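# Put phone on comic book, laptop onto its stand

## Task

Get the phone lying flat with all of it resting on the comic book, and get the laptop, shut, sitting on the laptop stand with its top surface facing up and one of its long edges pressed against the stand's lips; at the end the robot must be in contact with neither object.

## Robot and tools

Robot: two arms, left_arm and right_arm, each ending in a two-finger gripper. Loose objects may occasionally be nudged by an outside disturbance. Anything that drops off the table, or is set down off it and left, fails the job.

Frame: every reported hand position (m), quaternion (wxyz), velocity and target is in the scene frame. Its origin sits at table-top height halfway between the two arms' nominal bases; +z points up, +x points out over the table, and left_arm is on the +y side (arm names do not match image left/right). Real bases are offset from nominal; only a BASES line, if present, gives calibrated positions. Reported hand pose may be wrong by a few cm, more at long reach. The gripper's fingers point along its own +z and spread along its own y; end_effector_position is the spot between the pads, roughly 1 cm short of the tips.

A row is always 14 numbers, each in [-1, 1], even if one arm is idle: left_arm dx, dy, dz, rx, ry, rz, opening, then right_arm in the same order. dx..rz are an offset, along scene axes, from that arm's Hand target as it stood when the action or move began (rotation about the hand's own position; rx, ry, rz form one rotation vector). Scale: 1.0 = 0.6 m or 180 degrees. A translation longer than 1.0 may be shortened. Opening is absolute, not an offset: +1 fully open (0.094 m), -1 shut. Sending all six pose numbers as 0 re-commands the current Hand target; sending 0 as opening commands a half-open gripper, so repeat the present opening to leave it unchanged.

execute_actions(actions, cameras): actions is a list of up to 15 actions; each action is a list of up to 15 rows, each row run for one 1/30 s step, and the last row is held for the rest of the action's 15 steps. All rows of an action count from the action's start pose; a new action starts from the new Hand target, so repeating an offset moves further. Empty actions just returns state and images. cameras picks images: omitted, null or ["all"] gives all, [] none; an unknown name invalidates the call.

move(target, speed, blend, opening_speed, blocking, cameras): target is one 14-number row, or a list of up to 15 rows, all offsets from the same starting Hand targets (not chained). Paths are straight and finish together, taking at least 0.5 s and at most 10 s (cut short if longer). speed: m/s per arm path, 0.002 to 4.3, default 0.25 (rotation up to twice that in rad/s); one value or one per target. blend (m) rounds corners between list targets. opening_speed: rate on the -1..1 scale per second, minimum 0.2; use near the minimum on fragile items. Openings of the first target are sent at once; later ones are applied on arrival once everything is still. blocking=false returns after about 0.5 s while the move continues. Paths ignore obstacles and the other arm; faster moves lag more and hit harder, and aiming further past a contact presses harder. Avoid routing a gripper near its own base (it can flip shoulder posture). Result adds a move: line giving the ending (done, off_target, moving, held, fault) and limits (paced = pose clipped, held = steps withheld). done means at rest within 10 mm and 2 degrees; neither done nor off_target tells you about contact.

wait(seconds 0..10): lets time pass holding last commands; a running move continues. stop(): brakes a running move, needing some distance. zoom_image(camera, region): camera is cam_head_left or cam_head_right (both 896x504); region [x0, y0, x1, y1] pixels from top-left, at most 504x504, on that camera's latest image. finished_scene(scene): ends scene 1 (1 or 2) irreversibly; only call once the goal holds steadily.

Control behaviour: commanded orientation is clipped each step to within 40 degrees of the measured one. Hand target in results is your last command after clipping and is the base for the next offsets. Grippers often stop a cm or so short due to friction or weight; resending zeros re-requests the target, or send the remaining gap as an offset. Very small moves may not start. A blocked arm keeps pushing until commanded back past its gripper.

Gripping: grip_measured uses the opening scale; empty it reads up to ~2.7 mm wide; on a hard part it reads a few mm narrower. About 0.05 below the first-touch reading the grip reaches full force (~50-64 N per pad). Release by commanding well above grip_measured. grip_effort_nm is motor effort (negative closing), not pad force, with offset and friction residue. Joint velocities showing "within noise" means that arm is still. Joint torques include the arm's weight; torques 3 and 4 wrap at ±28 N m.

Joint ranges (rad): waist -2.880..2.880, shoulder 0..3.142, elbow 0..3.019 (straight 2.964), wrist pitch -1.693..1.571, wrist yaw -1.571..1.571, wrist roll -2.094..2.094.

Avoid: dropping objects, releasing moving items, fast impacts, strong pushes, and any contact or grip between the two arms (can fail the scene); the clearance check does not prevent gripper-to-gripper collisions. Long holding, stretched poses or pushing at unreachable poses heat motors: MOTOR HOT appears at 85 °C, and at 100 °C the arm goes limp (OVER-TEMPERATURE FAULT) for 30-60 s or more, possibly without warning. Thinking time lets the simulation run, and smooth, low-effort, quick motion is preferred.

Each tool is called after "Request:" as a command line: name --argument value for each argument, lists and objects as JSON in quotes; but a table of rows of numbers goes row by row, as --pt "numbers of a row", without its own name.

## Session

Request:
execute_actions --actions '[]'

Scene clock: 0.00 s.
left_arm: end_effector_position=(+0.4917, +0.7724, +0.2723) grip_measured=+1.000 grip_effort_nm=n/a end_effector_quat_wxyz=(+0.538, +0.343, +0.763, +0.102) | right_arm: end_effector_position=(+0.0817, -0.5453, +0.1551) grip_measured=+1.000 grip_effort_nm=n/a end_effector_quat_wxyz=(-0.018, +0.931, +0.365, +0.017)
Joint positions: left_arm=[1.045 1.959 1.826 -0.901 1.086 1.589 0.094] | right_arm=[-1.159 1.068 0.818 -1.355 -0.035 1.239 0.094]
Joint velocities: within noise
Joint torques (N m): no reading
Motor temperatures (°C): left_arm=[23 25 27 24 28 25 28] | right_arm=[27 30 27 25 24 24 25]
Heat: left arm: hottest wrist yaw 28 °C; right arm: hottest shoulder 30 °C.
Hand target: left_arm +0.4939, +0.7763, +0.2941; +0.539, +0.352, +0.755, +0.121 | right_arm +0.0850, -0.5527, +0.1634; -0.006, +0.931, +0.366, +0.017
Tool commands: left_gripper/opening=+1.0 right_gripper/opening=+1.0

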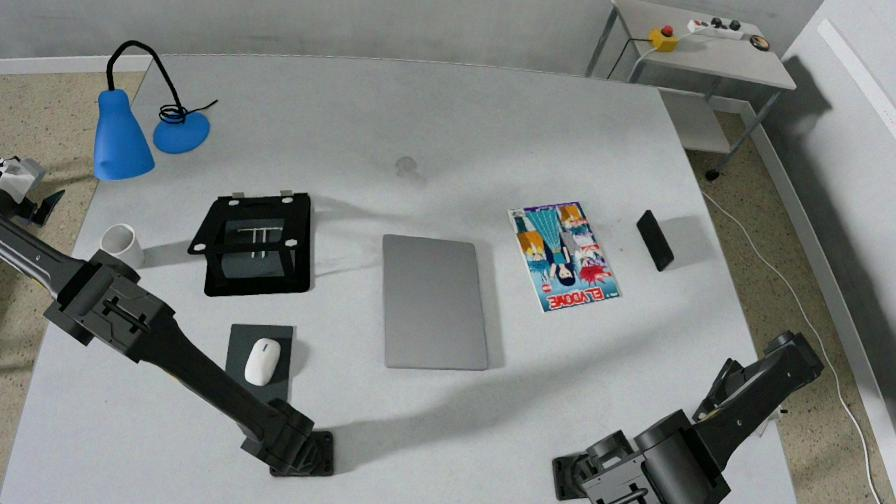

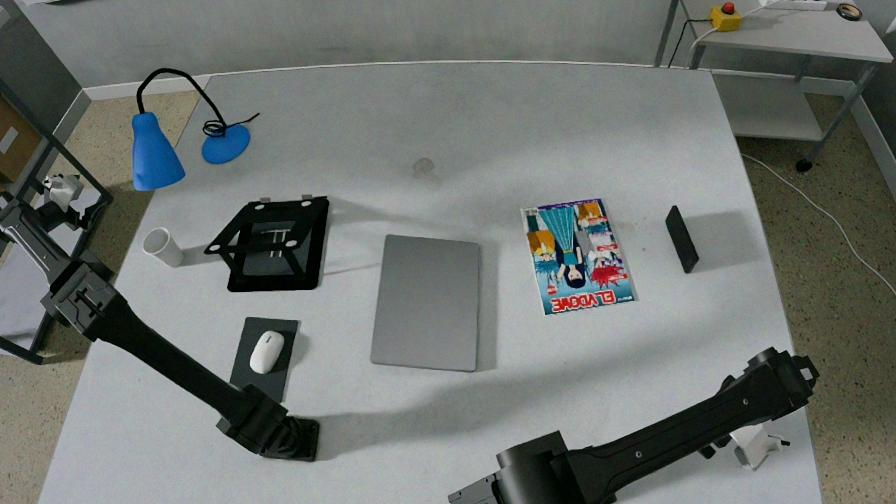

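Request:
zoom_image --camera "cam_head_left" --region '[180, 180, 330, 310]'

Request:
zoom_image --camera "cam_head_right" --region '[190, 180, 340, 310]'

Request:
zoom_image --camera "cam_head_left" --region '[490, 180, 690, 320]'

Request:
zoom_image --camera "cam_head_right" --region '[500, 180, 720, 320]'

Request:
zoom_image --camera "cam_head_left" --region '[360, 220, 520, 380]'

Request:
zoom_image --camera "cam_head_right" --region '[350, 220, 510, 380]'

Scaled by 3.360.

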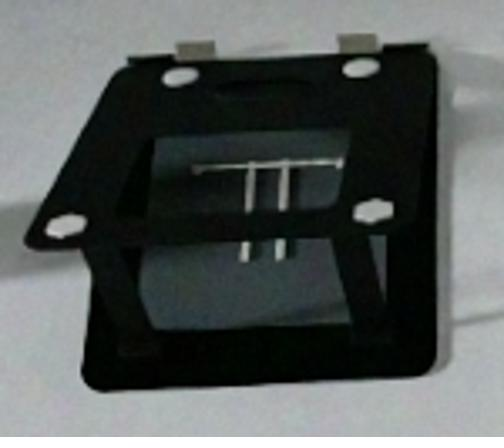

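Scaled by 3.360.

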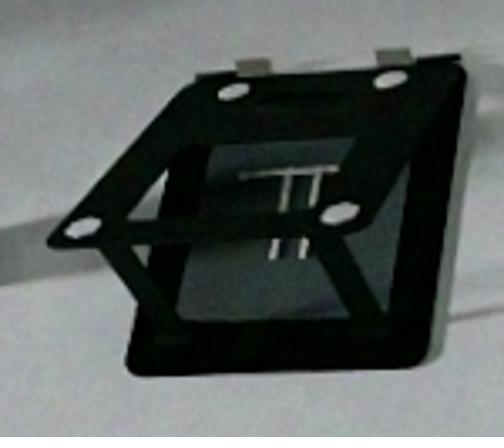

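Scaled by 2.520.

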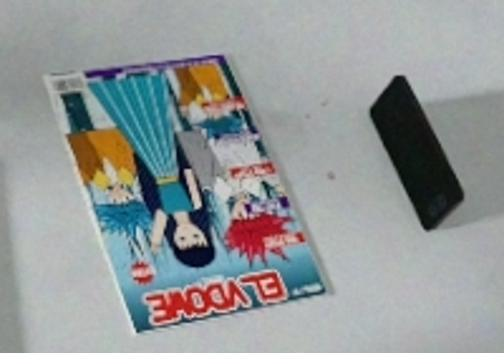

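Scaled by 2.291.

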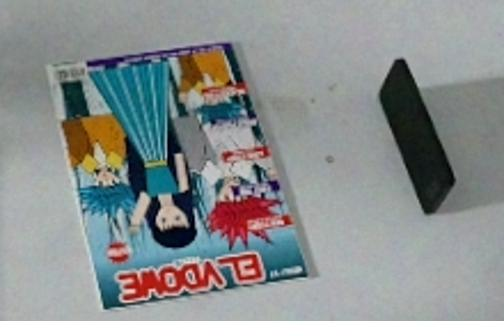

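Scaled by 3.150.

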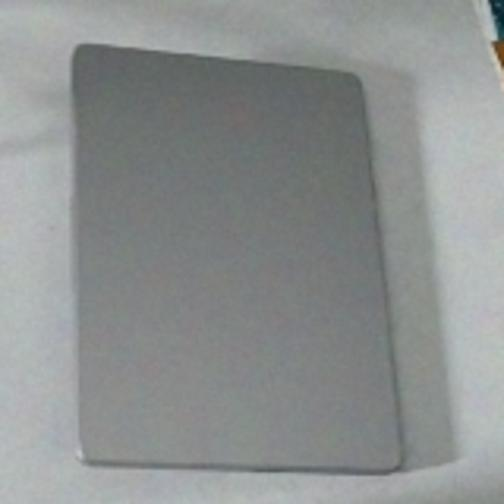

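Scaled by 3.150.

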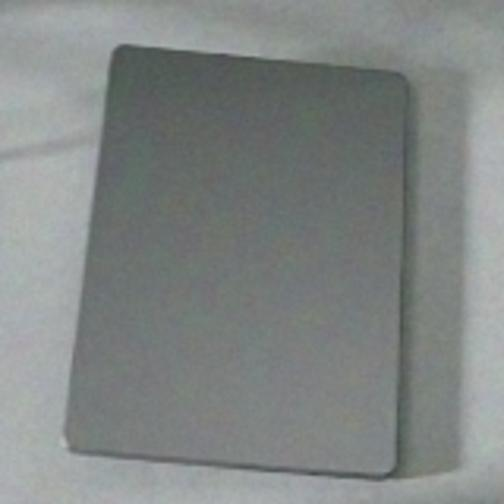

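Request:
zoom_image --camera "cam_head_left" --region '[375, 350, 435, 385]'

Request:
zoom_image --camera "cam_head_left" --region '[450, 345, 510, 380]'

Request:
zoom_image --camera "cam_head_right" --region '[360, 345, 420, 380]'

Request:
zoom_image --camera "cam_head_right" --region '[660, 195, 710, 285]'

Request:
zoom_image --camera "cam_head_left" --region '[630, 200, 680, 280]'

Request:
zoom_image --camera "cam_head_right" --region '[690, 380, 830, 490]'

Request:
zoom_image --camera "cam_head_right" --region '[0, 150, 140, 290]'

Scaled by 8.400.

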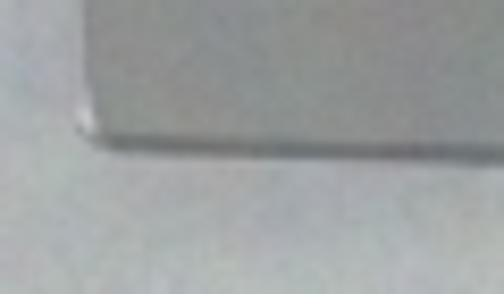

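Scaled by 8.400.

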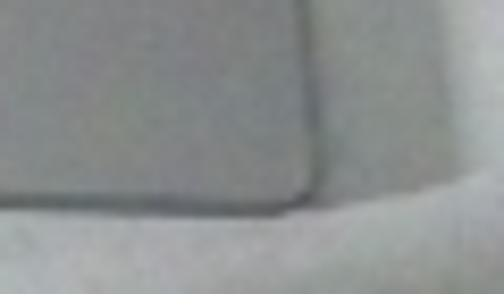

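Scaled by 8.400.

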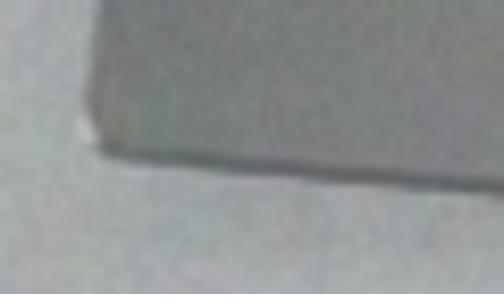

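Scaled by 5.600.

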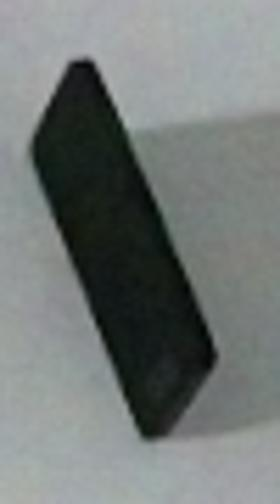

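Scaled by 6.300.

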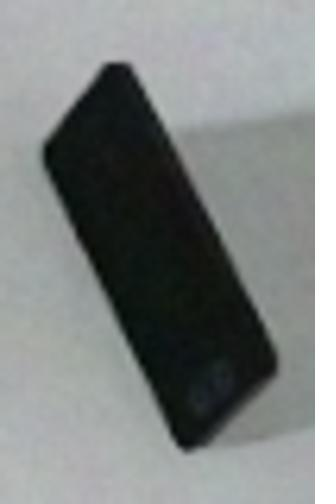

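Scaled by 3.600.

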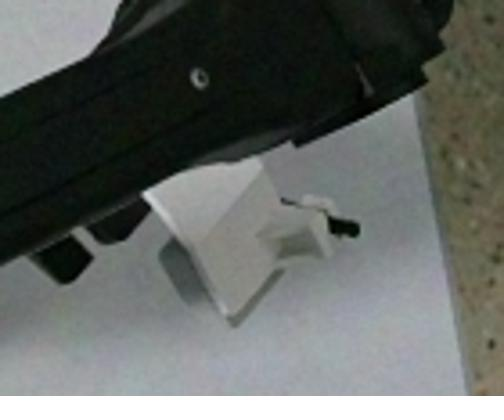

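Scaled by 3.600.

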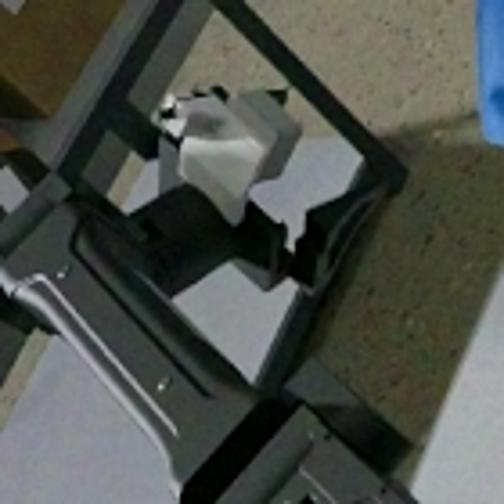

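Request:
move --target '[0,0,0,0,0,0,1,0.4417,0.5045,-0.02,0,0,0,1]'

Scene clock: 42.67 s.
left_arm: end_effector_position=(+0.4917, +0.7724, +0.2723) grip_measured=+1.000 grip_effort_nm=0.022 end_effector_quat_wxyz=(+0.538, +0.343, +0.763, +0.102) | right_arm: end_effector_position=(+0.3307, -0.2556, +0.1382) grip_measured=+1.000 grip_effort_nm=-0.007 end_effector_quat_wxyz=(-0.100, +0.844, +0.525, +0.038)
Joint positions: left_arm=[1.045 1.959 1.826 -0.901 1.086 1.589 0.094] | right_arm=[0.044 1.368 1.006 -1.24 -0.213 2.075 0.094]
Joint velocities: within noise
Joint torques (N m): left_arm=[-1.55 -24 13.71 1.24 0.46 -0.02] | right_arm=[1.26 -10.23 11.84 -0.36 0.06 0.23]
Motor temperatures (°C): left_arm=[23 28 31 24 28 24 27] | right_arm=[27 30 34 25 24 24 25]
Heat: left arm: hottest elbow 31 °C; right arm: hottest elbow 34 °C.
Hand target: left_arm +0.4939, +0.7763, +0.2941; +0.539, +0.352, +0.755, +0.121 | right_arm +0.3500, -0.2501, +0.1515; -0.006, +0.931, +0.365, +0.017
Off the commanded pose: left_arm 0.022 m, 3 deg | right_arm 0.024 m, 24 deg.
joint sent to its limit (right arm) — joint 6 (wrist roll), upper limit. The joint targets are off in orientation, not in position.
move: off_target (left_arm, right_arm)

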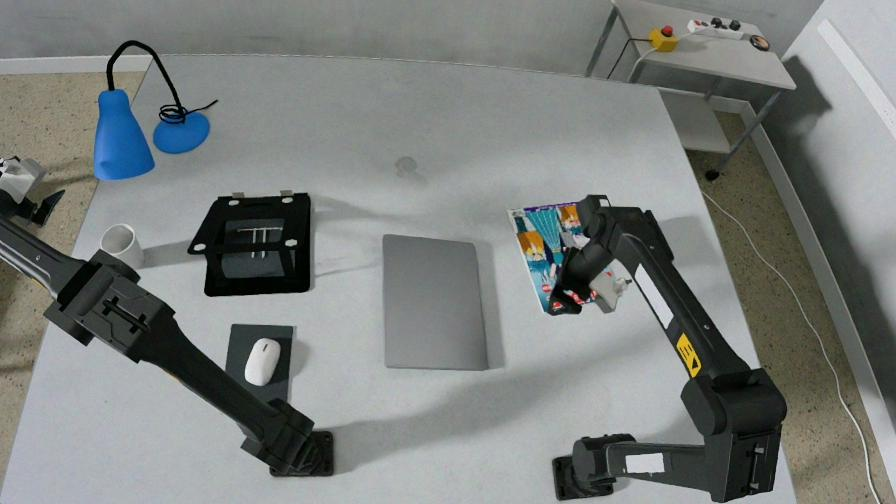

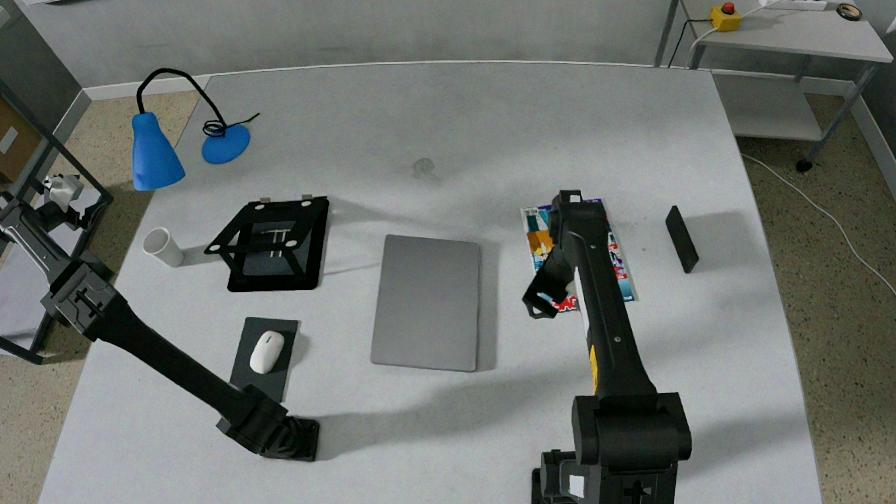

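Request:
zoom_image --camera "cam_head_left" --region '[520, 180, 660, 330]'

Request:
zoom_image --camera "cam_head_right" --region '[500, 180, 640, 330]'

Scaled by 3.360.

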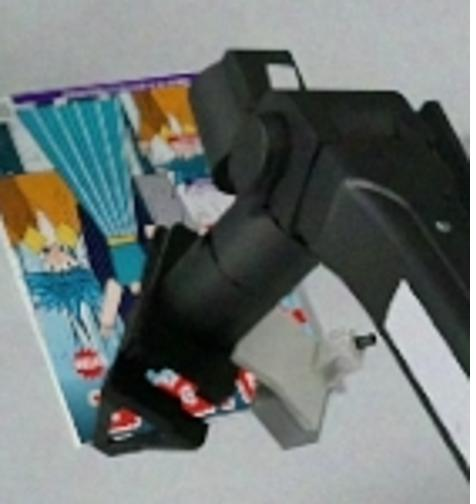

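Scaled by 3.360.

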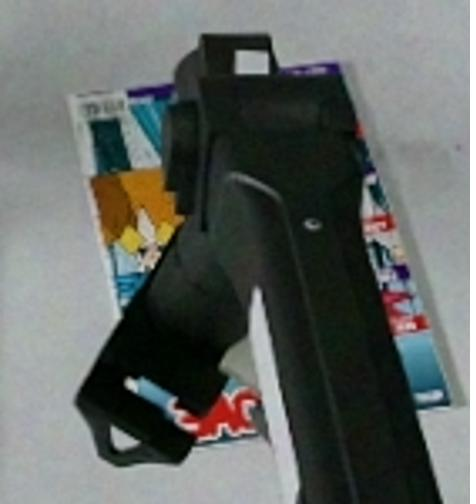

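Request:
move --target '[0,0,0,0,0,0,1,-0.1667,0.0833,0,0,0,0.762,-1]'

Scene clock: 58.33 s.
left_arm: end_effector_position=(+0.4918, +0.7724, +0.2720) grip_measured=+1.000 grip_effort_nm=0.022 end_effector_quat_wxyz=(+0.538, +0.343, +0.763, +0.102) | right_arm: end_effector_position=(+0.2558, -0.2016, +0.1522) grip_measured=-0.991 grip_effort_nm=-0.491 end_effector_quat_wxyz=(-0.020, +0.010, +1.000, +0.001)
Joint positions: left_arm=[1.045 1.959 1.826 -0.901 1.086 1.589 0.094] | right_arm=[0.35 1.2 0.907 -1.315 -0.015 0.374 0]
Joint velocities: within noise
Joint torques (N m): left_arm=[-0.97 -24.12 13.65 1.11 0.54 0] | right_arm=[1.26 -10.46 6.91 0.1 0.11 0.11]
Motor temperatures (°C): left_arm=[23 29 32 24 28 24 27] | right_arm=[27 31 35 25 24 24 25]
Heat: left arm: hottest elbow 32 °C; right arm: hottest elbow 35 °C.
Hand target: left_arm +0.4940, +0.7763, +0.2938; +0.539, +0.352, +0.755, +0.121 | right_arm +0.2500, -0.2001, +0.1516; -0.018, +0.000, +1.000, +0.000
Off the commanded pose: left_arm 0.023 m, 3 deg | right_arm 0.006 m, 1 deg.
move: off_target (left_arm)

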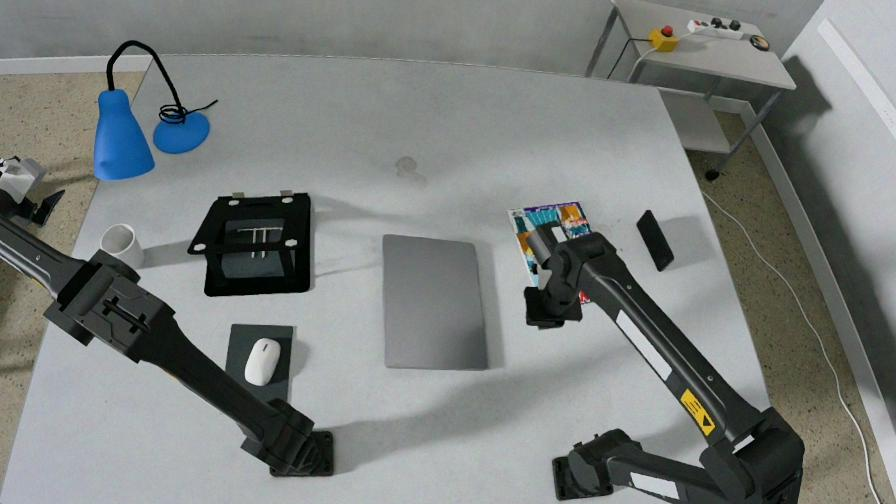

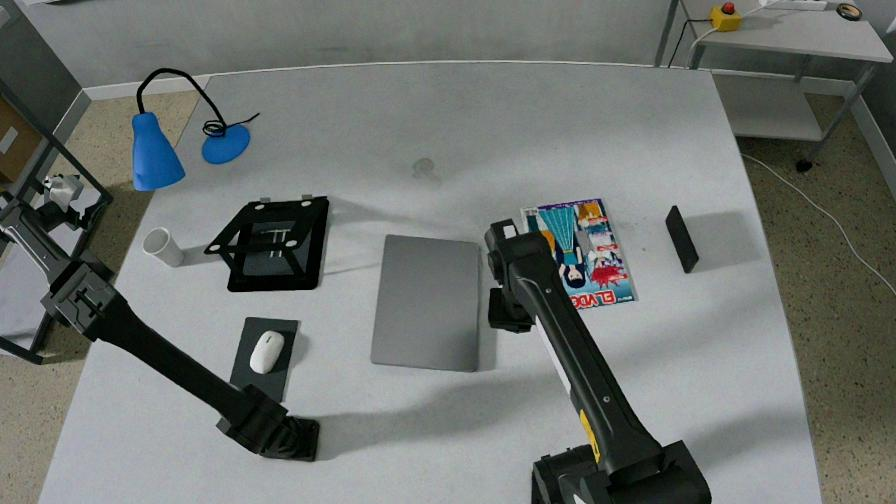

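Request:
move --target '[0,0,0,0,0,0,1,0,0,-0.21,0,0,0,-1]' --speed 0.12

Scene clock: 62.93 s.
left_arm: end_effector_position=(+0.4917, +0.7724, +0.2723) grip_measured=+1.000 grip_effort_nm=0.027 end_effector_quat_wxyz=(+0.538, +0.343, +0.763, +0.102) | right_arm: end_effector_position=(+0.2546, -0.2020, +0.0337) grip_measured=-0.991 grip_effort_nm=-0.491 end_effector_quat_wxyz=(-0.011, +0.009, +1.000, +0.004)
Joint positions: left_arm=[1.045 1.959 1.826 -0.901 1.086 1.589 0.094] | right_arm=[0.35 1.354 0.689 -0.924 -0.015 0.373 0]
Joint velocities: within noise
Joint torques (N m): left_arm=[-1.49 -23.53 13.91 1.17 0.55 -0.05] | right_arm=[1.26 -8.47 5.78 0.28 0.11 0.09]
Motor temperatures (°C): left_arm=[23 29 32 24 28 24 27] | right_arm=[27 31 35 25 24 24 25]
Heat: left arm: hottest elbow 32 °C; right arm: hottest elbow 35 °C.
Hand target: left_arm +0.4939, +0.7763, +0.2941; +0.539, +0.352, +0.755, +0.121 | right_arm +0.2499, -0.2001, +0.0255; -0.018, +0.000, +1.000, +0.000
Off the commanded pose: left_arm 0.022 m, 3 deg | right_arm 0.009 m, 1 deg.
move: off_target (left_arm)

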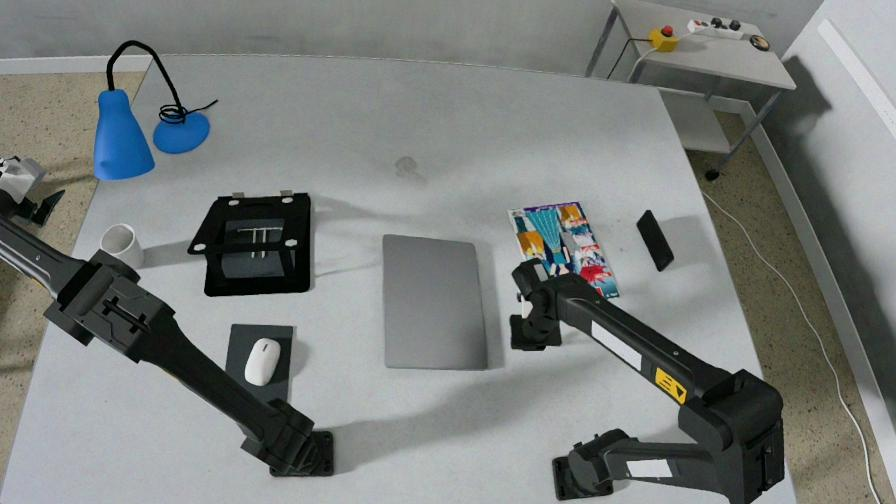

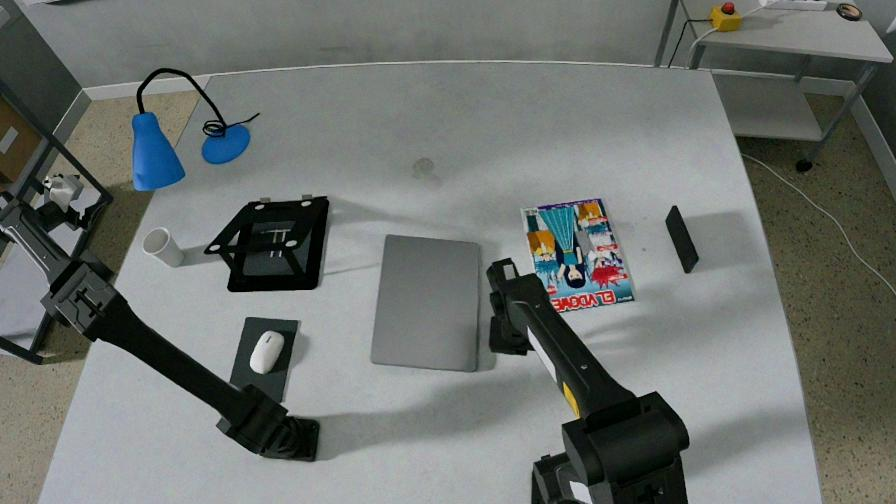

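Request:
zoom_image --camera "cam_head_left" --region '[480, 240, 600, 370]'

Request:
zoom_image --camera "cam_head_right" --region '[460, 240, 580, 370]'

Scaled by 3.877.

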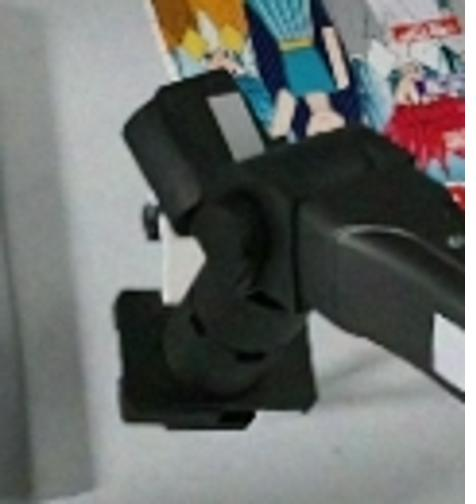

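Scaled by 3.877.

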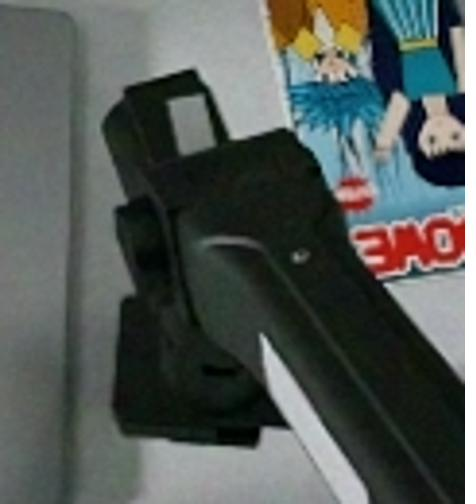

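Request:
move --target '[0,0,0,0,0,0,1,0.0,0,0.1,0,-0.35,0,-1]' --speed 0.2

Request:
zoom_image --camera "cam_head_left" --region '[480, 240, 600, 370]'

Request:
zoom_image --camera "cam_head_right" --region '[460, 240, 580, 370]'

Scene clock: 73.17 s.
left_arm: end_effector_position=(+0.4918, +0.7724, +0.2720) grip_measured=+1.000 grip_effort_nm=0.027 end_effector_quat_wxyz=(+0.538, +0.343, +0.763, +0.102) | right_arm: end_effector_position=(+0.2533, -0.2018, +0.0879) grip_measured=-0.991 grip_effort_nm=-0.491 end_effector_quat_wxyz=(+0.504, +0.007, +0.864, -0.002)
Joint positions: left_arm=[1.045 1.959 1.826 -0.901 1.086 1.589 0.094] | right_arm=[0.688 0.819 0.15 0.03 0.601 0.4 0]
Joint velocities: within noise
Joint torques (N m): left_arm=[-0.97 -23.53 13.65 1.03 0.51 -0.01] | right_arm=[1.32 -2.73 6.58 1.8 0.32 0.11]
Motor temperatures (°C): left_arm=[23 30 33 24 28 24 27] | right_arm=[27 31 34 25 24 24 25]
Heat: left arm: hottest elbow 33 °C; right arm: hottest elbow 34 °C.
Hand target: left_arm +0.4939, +0.7763, +0.2941; +0.539, +0.352, +0.755, +0.121 | right_arm +0.2499, -0.2001, +0.0854; +0.507, -0.001, +0.862, +0.000
Off the commanded pose: left_arm 0.023 m, 3 deg | right_arm 0.004 m, 1 deg.
move: off_target (left_arm)

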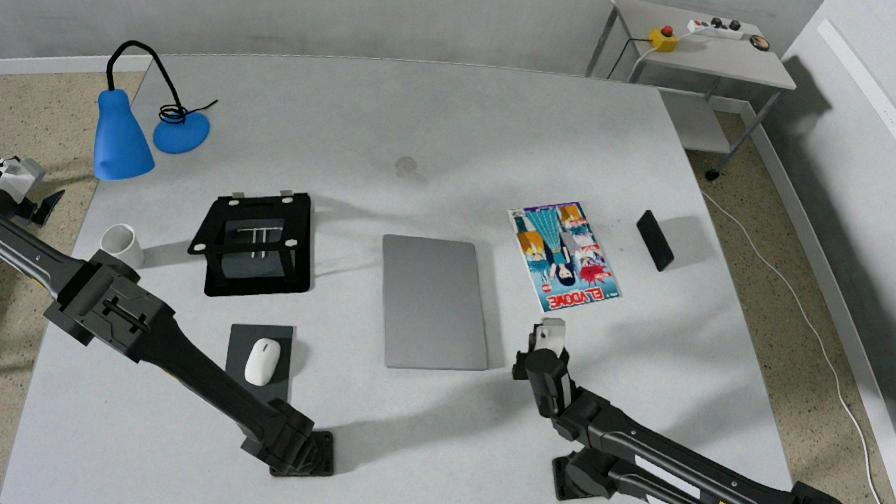

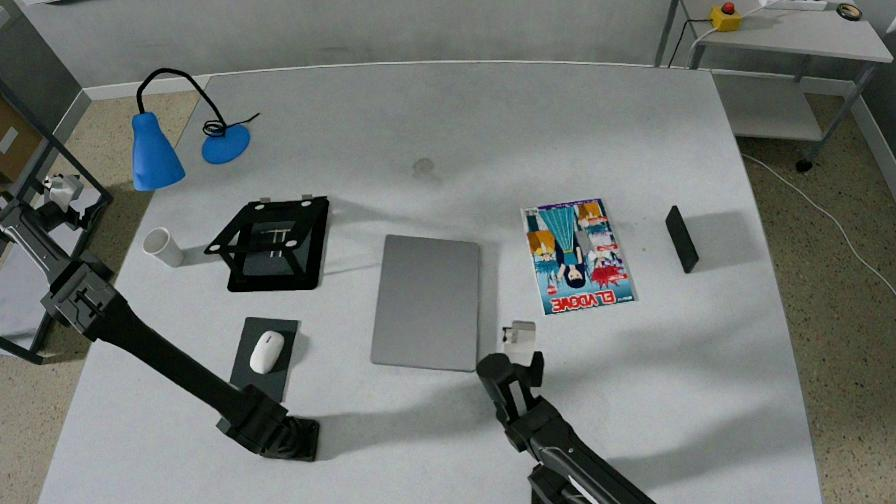

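Scaled by 3.877.

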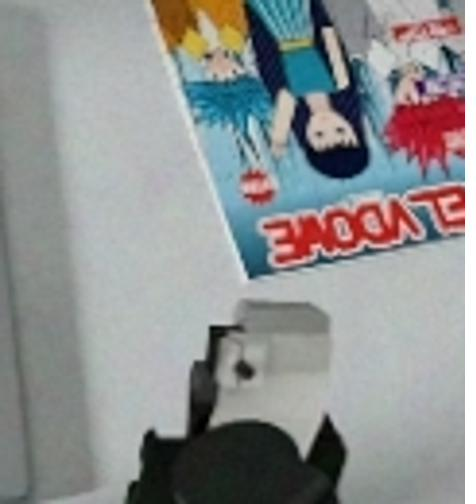

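Scaled by 3.877.

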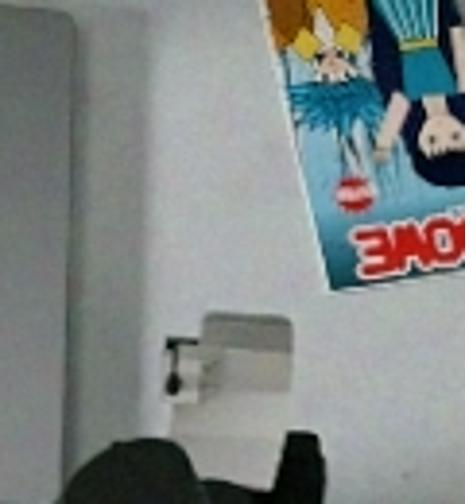

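Request:
move --pt "0 0 0 0 0 0 1 0.0 0 0.11 0 0.35 0 -1" --pt "0 0 0 0 0 0 1 0.1667 0.25 0.0 0 0.35 0 -1" --speed 0.25

Scene clock: 80.87 s.
left_arm: end_effector_position=(+0.4918, +0.7724, +0.2720) grip_measured=+1.000 grip_effort_nm=0.022 end_effector_quat_wxyz=(+0.538, +0.343, +0.763, +0.102) | right_arm: end_effector_position=(+0.3319, -0.0661, +0.0773) grip_measured=-0.991 grip_effort_nm=-0.491 end_effector_quat_wxyz=(-0.034, +0.000, +0.999, -0.009)
Joint positions: left_arm=[1.045 1.959 1.826 -0.901 1.086 1.589 0.094] | right_arm=[0.58 1.638 1.144 -1.143 -0.023 0.584 0]
Joint velocities: within noise
Joint torques (N m): left_arm=[-1.2 -23.65 13.67 1.07 0.5 -0.01] | right_arm=[0.97 -14.51 11.03 0.13 0.12 0.24]
Motor temperatures (°C): left_arm=[23 30 33 24 28 24 27] | right_arm=[27 31 35 25 24 23 25]
Heat: left arm: hottest elbow 33 °C; right arm: hottest elbow 35 °C.
Hand target: left_arm +0.4940, +0.7763, +0.2938; +0.539, +0.352, +0.755, +0.121 | right_arm +0.3499, -0.0501, +0.0855; -0.018, +0.000, +1.000, +0.000
Off the commanded pose: left_arm 0.023 m, 3 deg | right_arm 0.025 m, 2 deg.
move: off_target (left_arm, right_arm)

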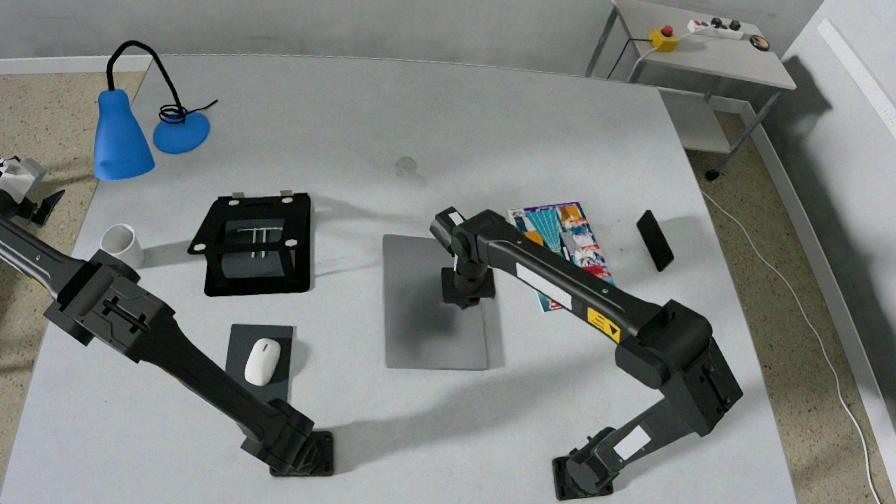

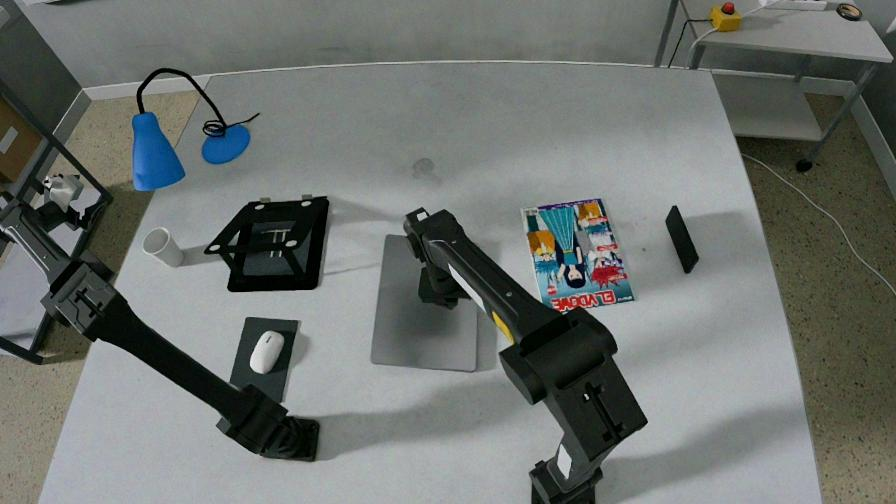

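Request:
move --target '[0,0,0,0,0,0,1,0,0,-0.05,0,0,0,-1]' --speed 0.05 --cameras '[]'

Request:
move --target '[0,0,0,0,0,0,1,0,0,-0.02,0,0,0,-1]' --speed 0.03 --cameras '[]'

Scene clock: 83.93 s.
left_arm: end_effector_position=(+0.4918, +0.7724, +0.2720) grip_measured=+1.000 grip_effort_nm=0.022 end_effector_quat_wxyz=(+0.538, +0.343, +0.763, +0.102) | right_arm: end_effector_position=(+0.3443, -0.0579, +0.0604) grip_measured=-0.991 grip_effort_nm=-0.491 end_effector_quat_wxyz=(-0.021, +0.000, +1.000, +0.000)
Joint positions: left_arm=[1.045 1.959 1.826 -0.901 1.086 1.589 0.094] | right_arm=[0.58 1.676 1.144 -1.073 -0.023 0.585 0]
Joint velocities: within noise
Joint torques (N m): left_arm=[-1.44 -23.41 13.64 1.21 0.51 -0.08] | right_arm=[1.03 -14.45 8.36 0.43 0.12 0.23]
Motor temperatures (°C): left_arm=[23 30 33 24 28 24 27] | right_arm=[27 31 35 25 24 23 25]
Heat: left arm: hottest elbow 33 °C; right arm: hottest elbow 35 °C.
Hand target: left_arm +0.4940, +0.7763, +0.2938; +0.539, +0.352, +0.755, +0.121 | right_arm +0.3499, -0.0501, +0.0555; -0.018, +0.000, +1.000, +0.000
Off the commanded pose: left_arm 0.022 m, 3 deg | right_arm 0.011 m, 0 deg.
move: off_target (left_arm, right_arm)
No camera images: "cameras" was empty.

Scene clock: 84.80 s.
left_arm: end_effector_position=(+0.4918, +0.7724, +0.2720) grip_measured=+1.000 grip_effort_nm=0.022 end_effector_quat_wxyz=(+0.538, +0.343, +0.763, +0.102) | right_arm: end_effector_position=(+0.3495, -0.0544, +0.0534) grip_measured=-0.991 grip_effort_nm=-0.496 end_effector_quat_wxyz=(-0.015, +0.000, +1.000, +0.004)
Joint positions: left_arm=[1.045 1.959 1.826 -0.901 1.086 1.589 0.094] | right_arm=[0.58 1.692 1.144 -1.042 -0.023 0.585 0]
Joint velocities: within noise
Joint torques (N m): left_arm=[-0.97 -23.71 13.74 1.03 0.48 -0.06] | right_arm=[1.08 -14.92 7.28 0.64 0.13 0.22]
Motor temperatures (°C): left_arm=[23 30 33 24 28 24 27] | right_arm=[27 31 35 25 24 23 25]
Heat: left arm: hottest elbow 33 °C; right arm: hottest elbow 35 °C.
Hand target: left_arm +0.4940, +0.7763, +0.2938; +0.539, +0.352, +0.755, +0.121 | right_arm +0.3499, -0.0500, +0.0435; -0.018, +0.000, +1.000, +0.000
Off the commanded pose: left_arm 0.022 m, 3 deg | right_arm 0.011 m, 1 deg.
move: off_target (left_arm, right_arm)
No camera images: "cameras" was empty.

Request:
move --target '[0,0,0,0,0,0,1,0,0,-0.02,0,0,0,-1]' --speed 0.03 --cameras '[]'

Request:
move --target '[0,0,0,0,0,0,1,0,0,-0.015,0,0,0,-1]' --speed 0.03 --cameras '[]'

Request:
move --target '[0,0,0,0,0,0,1,0,0,-0.01,0,0,0,-1]' --speed 0.03

Scene clock: 91.37 s.
left_arm: end_effector_position=(+0.4918, +0.7724, +0.2720) grip_measured=+1.000 grip_effort_nm=0.022 end_effector_quat_wxyz=(+0.538, +0.343, +0.763, +0.102) | right_arm: end_effector_position=(+0.3546, -0.0511, +0.0460) grip_measured=-0.991 grip_effort_nm=-0.491 end_effector_quat_wxyz=(-0.009, +0.000, +1.000, +0.008)
Joint positions: left_arm=[1.045 1.959 1.826 -0.901 1.086 1.589 0.094] | right_arm=[0.58 1.709 1.144 -1.012 -0.023 0.585 0]
Joint velocities: within noise
Joint torques (N m): left_arm=[-2.26 -23.88 13.75 1.24 0.51 -0.06] | right_arm=[0.97 -15.15 6.31 0.47 0.12 0.22]
Motor temperatures (°C): left_arm=[23 30 33 24 28 24 27] | right_arm=[27 31 35 25 24 23 25]
Heat: left arm: hottest elbow 33 °C; right arm: hottest elbow 35 °C.
Hand target: left_arm +0.4940, +0.7763, +0.2938; +0.539, +0.352, +0.755, +0.121 | right_arm +0.3500, -0.0501, +0.0316; -0.018, +0.000, +1.000, +0.000
Off the commanded pose: left_arm 0.022 m, 3 deg | right_arm 0.015 m, 1 deg.
move: off_target (left_arm, right_arm)
No camera images: "cameras" was empty.

Scene clock: 92.17 s.
left_arm: end_effector_position=(+0.4918, +0.7724, +0.2720) grip_measured=+1.000 grip_effort_nm=0.022 end_effector_quat_wxyz=(+0.538, +0.343, +0.763, +0.102) | right_arm: end_effector_position=(+0.3577, -0.0491, +0.0411) grip_measured=-0.991 grip_effort_nm=-0.486 end_effector_quat_wxyz=(-0.005, +0.000, +1.000, +0.010)
Joint positions: left_arm=[1.045 1.959 1.826 -0.901 1.086 1.589 0.094] | right_arm=[0.58 1.719 1.143 -0.992 -0.023 0.585 0]
Joint velocities: within noise
Joint torques (N m): left_arm=[-2.32 -24.06 13.86 1.21 0.52 -0.04] | right_arm=[1.08 -14.33 5.67 0.59 0.12 0.21]
Motor temperatures (°C): left_arm=[23 30 33 24 28 24 27] | right_arm=[27 31 34 25 24 23 25]
Heat: left arm: hottest elbow 33 °C; right arm: hottest elbow 34 °C.
Hand target: left_arm +0.4940, +0.7763, +0.2938; +0.539, +0.352, +0.755, +0.121 | right_arm +0.3500, -0.0500, +0.0225; -0.018, +0.000, +1.000, +0.000
Off the commanded pose: left_arm 0.022 m, 3 deg | right_arm 0.020 m, 2 deg.
move: off_target (left_arm, right_arm)
No camera images: "cameras" was empty.

Scene clock: 92.87 s.
left_arm: end_effector_position=(+0.4918, +0.7724, +0.2720) grip_measured=+1.000 grip_effort_nm=0.027 end_effector_quat_wxyz=(+0.538, +0.343, +0.763, +0.102) | right_arm: end_effector_position=(+0.3577, -0.0492, +0.0402) grip_measured=-0.991 grip_effort_nm=-0.486 end_effector_quat_wxyz=(-0.004, +0.000, +1.000, +0.011)
Joint positions: left_arm=[1.045 1.959 1.826 -0.901 1.086 1.589 0.094] | right_arm=[0.58 1.719 1.14 -0.987 -0.022 0.585 0]
Joint velocities: within noise
Joint torques (N m): left_arm=[-1.85 -23.3 13.7 1.14 0.5 0.01] | right_arm=[0.97 -14.62 5.35 0.88 0.11 0.22]
Motor temperatures (°C): left_arm=[23 30 33 24 28 24 27] | right_arm=[27 31 34 25 24 23 25]
Heat: left arm: hottest elbow 33 °C; right arm: hottest elbow 34 °C.
Hand target: left_arm +0.4940, +0.7763, +0.2938; +0.539, +0.352, +0.755, +0.121 | right_arm +0.3500, -0.0500, +0.0165; -0.018, +0.000, +1.000, +0.000
Off the commanded pose: left_arm 0.022 m, 3 deg | right_arm 0.025 m, 2 deg.
move: off_target (left_arm, right_arm)

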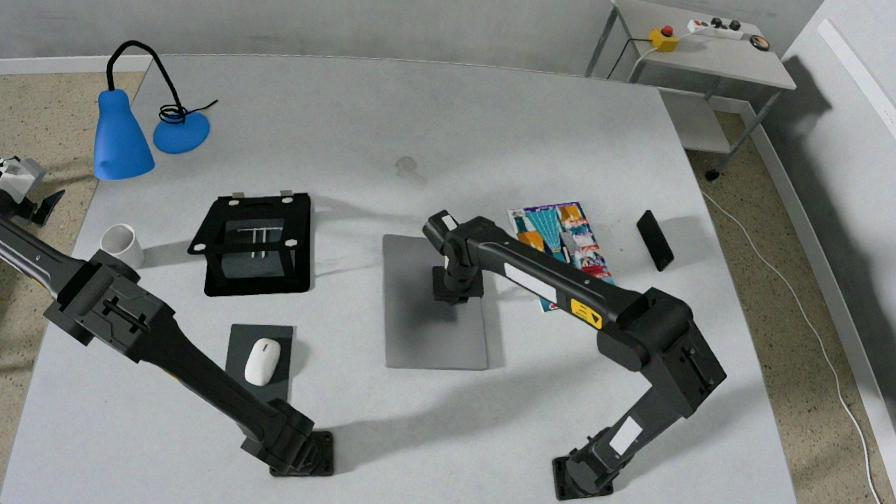

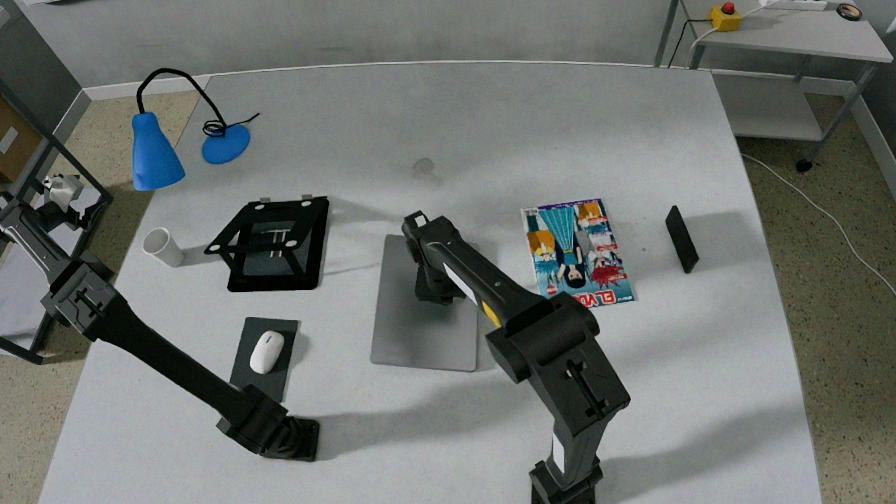

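Request:
move --pt "0 0 0 0 0 0 1 0 0 0.1 0 0 0 -1" --pt "0 0 0 0 0 0 1 -0.1 -0.15 0.1 0 0 0 -1" --pt "0 0 0 0 0 0 1 -0.1 -0.15 0 0 0 0 -1" --pt "0 0 0 0 0 0 1 -0.1 -0.15 -0.025 0 0 0 -1" --speed '[0.1,0.1,0.1,0.03]'

Scene clock: 99.53 s.
left_arm: end_effector_position=(+0.4918, +0.7724, +0.2720) grip_measured=+1.000 grip_effort_nm=0.027 end_effector_quat_wxyz=(+0.538, +0.343, +0.763, +0.102) | right_arm: end_effector_position=(+0.2927, -0.1334, +0.0126) grip_measured=-0.991 grip_effort_nm=-0.486 end_effector_quat_wxyz=(-0.009, -0.003, +1.000, +0.006)
Joint positions: left_arm=[1.045 1.959 1.826 -0.901 1.086 1.589 0.094] | right_arm=[0.488 1.55 0.829 -0.86 -0.019 0.488 0]
Joint velocities: within noise
Joint torques (N m): left_arm=[-1.08 -23.36 13.6 1.14 0.53 -0.03] | right_arm=[-0.5 -11.46 5.31 0.46 0.08 0.08]
Motor temperatures (°C): left_arm=[23 30 34 24 28 24 27] | right_arm=[27 31 34 25 24 23 25]
Heat: left arm: hottest elbow 34 °C; right arm: hottest elbow 34 °C.
Hand target: left_arm +0.4940, +0.7763, +0.2938; +0.539, +0.352, +0.755, +0.121 | right_arm +0.2900, -0.1401, +0.0015; -0.018, +0.000, +1.000, +0.000
Off the commanded pose: left_arm 0.022 m, 3 deg | right_arm 0.013 m, 1 deg.
move: off_target (left_arm, right_arm)

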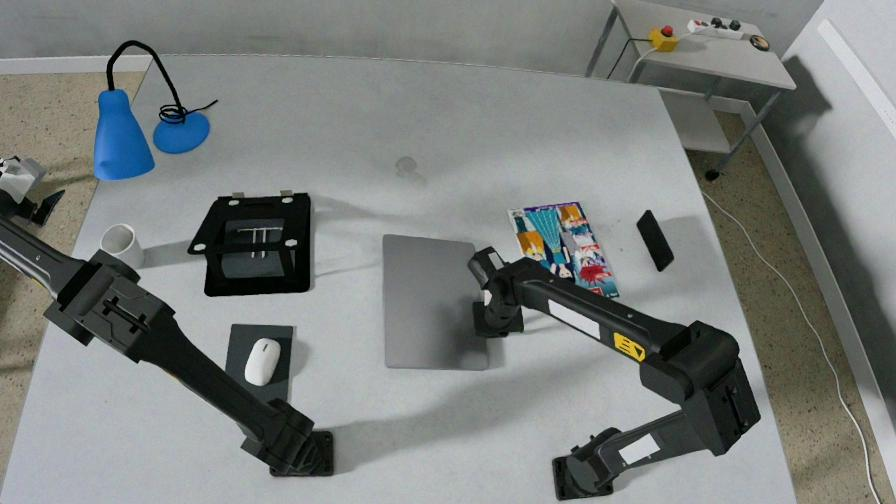

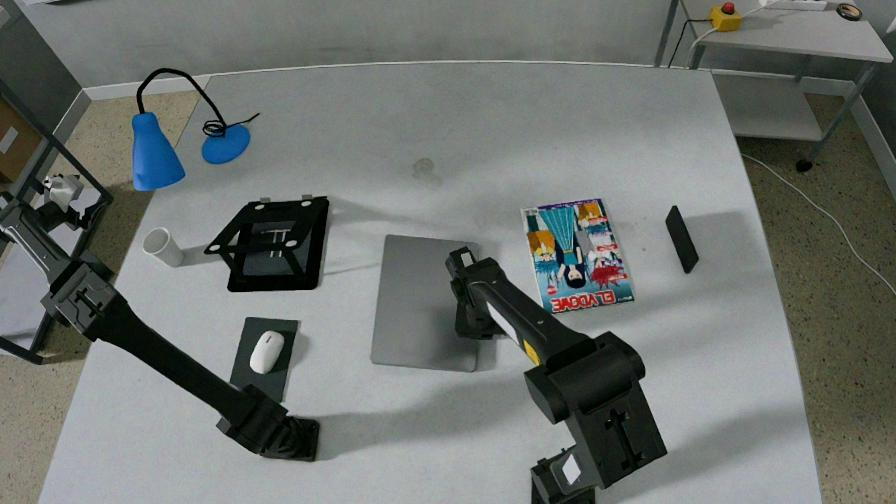

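Request:
move --target '[0,0,0,0,0,0,1,0,0,-0.02,0,0,0,-1]' --speed 0.03 --cameras '[]'

Request:
zoom_image --camera "cam_head_left" --region '[620, 180, 760, 300]'

Scene clock: 121.63 s.
left_arm: end_effector_position=(+0.4918, +0.7724, +0.2720) grip_measured=+1.000 grip_effort_nm=0.022 end_effector_quat_wxyz=(+0.538, +0.343, +0.763, +0.102) | right_arm: end_effector_position=(+0.2947, -0.1323, +0.0104) grip_measured=-0.991 grip_effort_nm=-0.491 end_effector_quat_wxyz=(-0.004, -0.003, +1.000, +0.008)
Joint positions: left_arm=[1.045 1.959 1.826 -0.901 1.086 1.589 0.094] | right_arm=[0.488 1.555 0.827 -0.843 -0.019 0.487 0]
Joint velocities: within noise
Joint torques (N m): left_arm=[-1.14 -24.18 13.5 1.32 0.53 -0.04] | right_arm=[-0.32 -9.93 4.66 1.1 0.08 0.09]
Motor temperatures (°C): left_arm=[23 31 34 24 28 24 27] | right_arm=[27 31 33 25 24 23 25]
Heat: left arm: hottest elbow 34 °C; right arm: hottest elbow 33 °C.
Hand target: left_arm +0.4940, +0.7763, +0.2938; +0.539, +0.352, +0.755, +0.121 | right_arm +0.2901, -0.1401, -0.0104; -0.018, +0.000, +1.000, +0.000
Off the commanded pose: left_arm 0.022 m, 3 deg | right_arm 0.023 m, 2 deg.
move: off_target (left_arm, right_arm)
No camera images: "cameras" was empty.

Scaled by 3.600.

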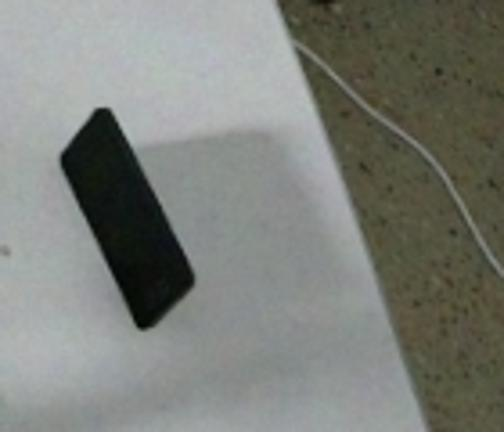

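Request:
move --pt "0 0 0 0 0 0 1 0 0 0.2 0 0 0 -1" --pt "0 0 0 0 0 0 1 -0.233 -0.1 0.24 0.385 -0.385 -0.385 0.3" --speed 0.25

Scene clock: 165.07 s.
left_arm: end_effector_position=(+0.4918, +0.7724, +0.2720) grip_measured=+1.000 grip_effort_nm=0.022 end_effector_quat_wxyz=(+0.538, +0.343, +0.763, +0.102) | right_arm: end_effector_position=(+0.1838, -0.1910, +0.1323) grip_measured=-0.991 grip_effort_nm=-0.486 end_effector_quat_wxyz=(+0.418, +0.414, +0.692, +0.418)
Joint positions: left_arm=[1.045 1.959 1.826 -0.901 1.086 1.589 0.094] | right_arm=[0.97 0.024 0.038 -0.415 0.688 1.586 0]
Joint velocities: within noise
Joint torques (N m): left_arm=[-2.61 -23.65 13.81 1.1 0.48 0.02] | right_arm=[-0.44 2.61 9.74 1.21 0.14 -0.01]
Motor temperatures (°C): left_arm=[23 31 35 24 28 24 27] | right_arm=[27 31 32 25 24 23 25]
Heat: left arm: hottest elbow 35 °C; right arm: hottest elbow 32 °C.
Hand target: left_arm +0.4940, +0.7763, +0.2938; +0.539, +0.352, +0.755, +0.121 | right_arm +0.1854, -0.1933, +0.1335; +0.422, +0.415, +0.691, +0.415 (not the last commanded pose)
Tool commands: left_gripper/opening=+1.0 right_gripper/opening=-1.0
Off the commanded pose: left_arm 0.022 m, 3 deg | right_arm 0.035 m, 26 deg.
move: held (right_arm; a check stopped the path), off_target (left_arm); path passed 1 of 2 targets; target 2's new opening was not sent; limits=held
pose unreachable (right arm): on one or more control steps of this call, first in action 0 (counted from 0), this arm could not follow its commanded pose, so it was not sent that pose on those steps. It may still have moved: this result reports where it is.
cause: moving toward the commanded pose would bring two parts of the arm too close to each other (its shoulder (the part past joint 1) and its forearm (the part past joint 3), with joints 2 (shoulder) and 3 (elbow) between them).

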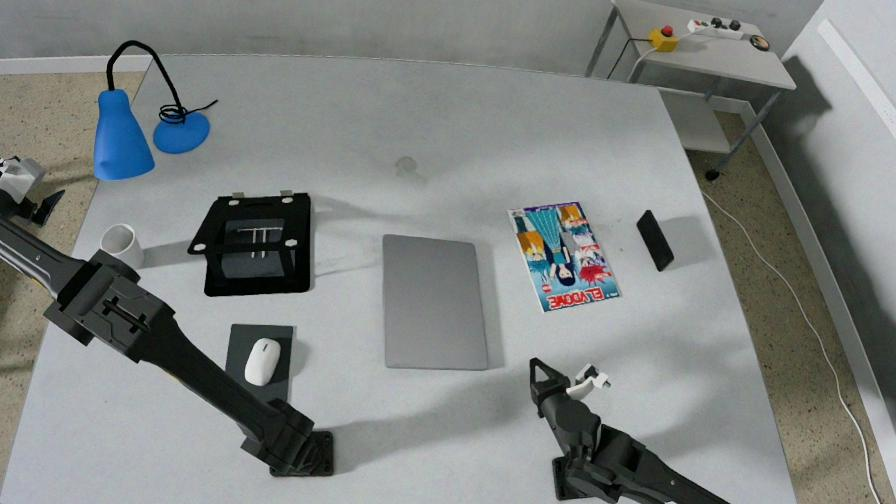

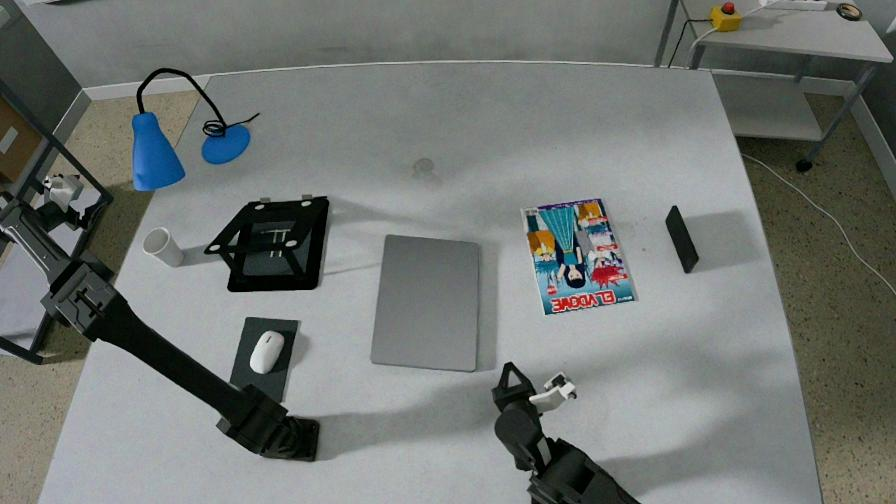

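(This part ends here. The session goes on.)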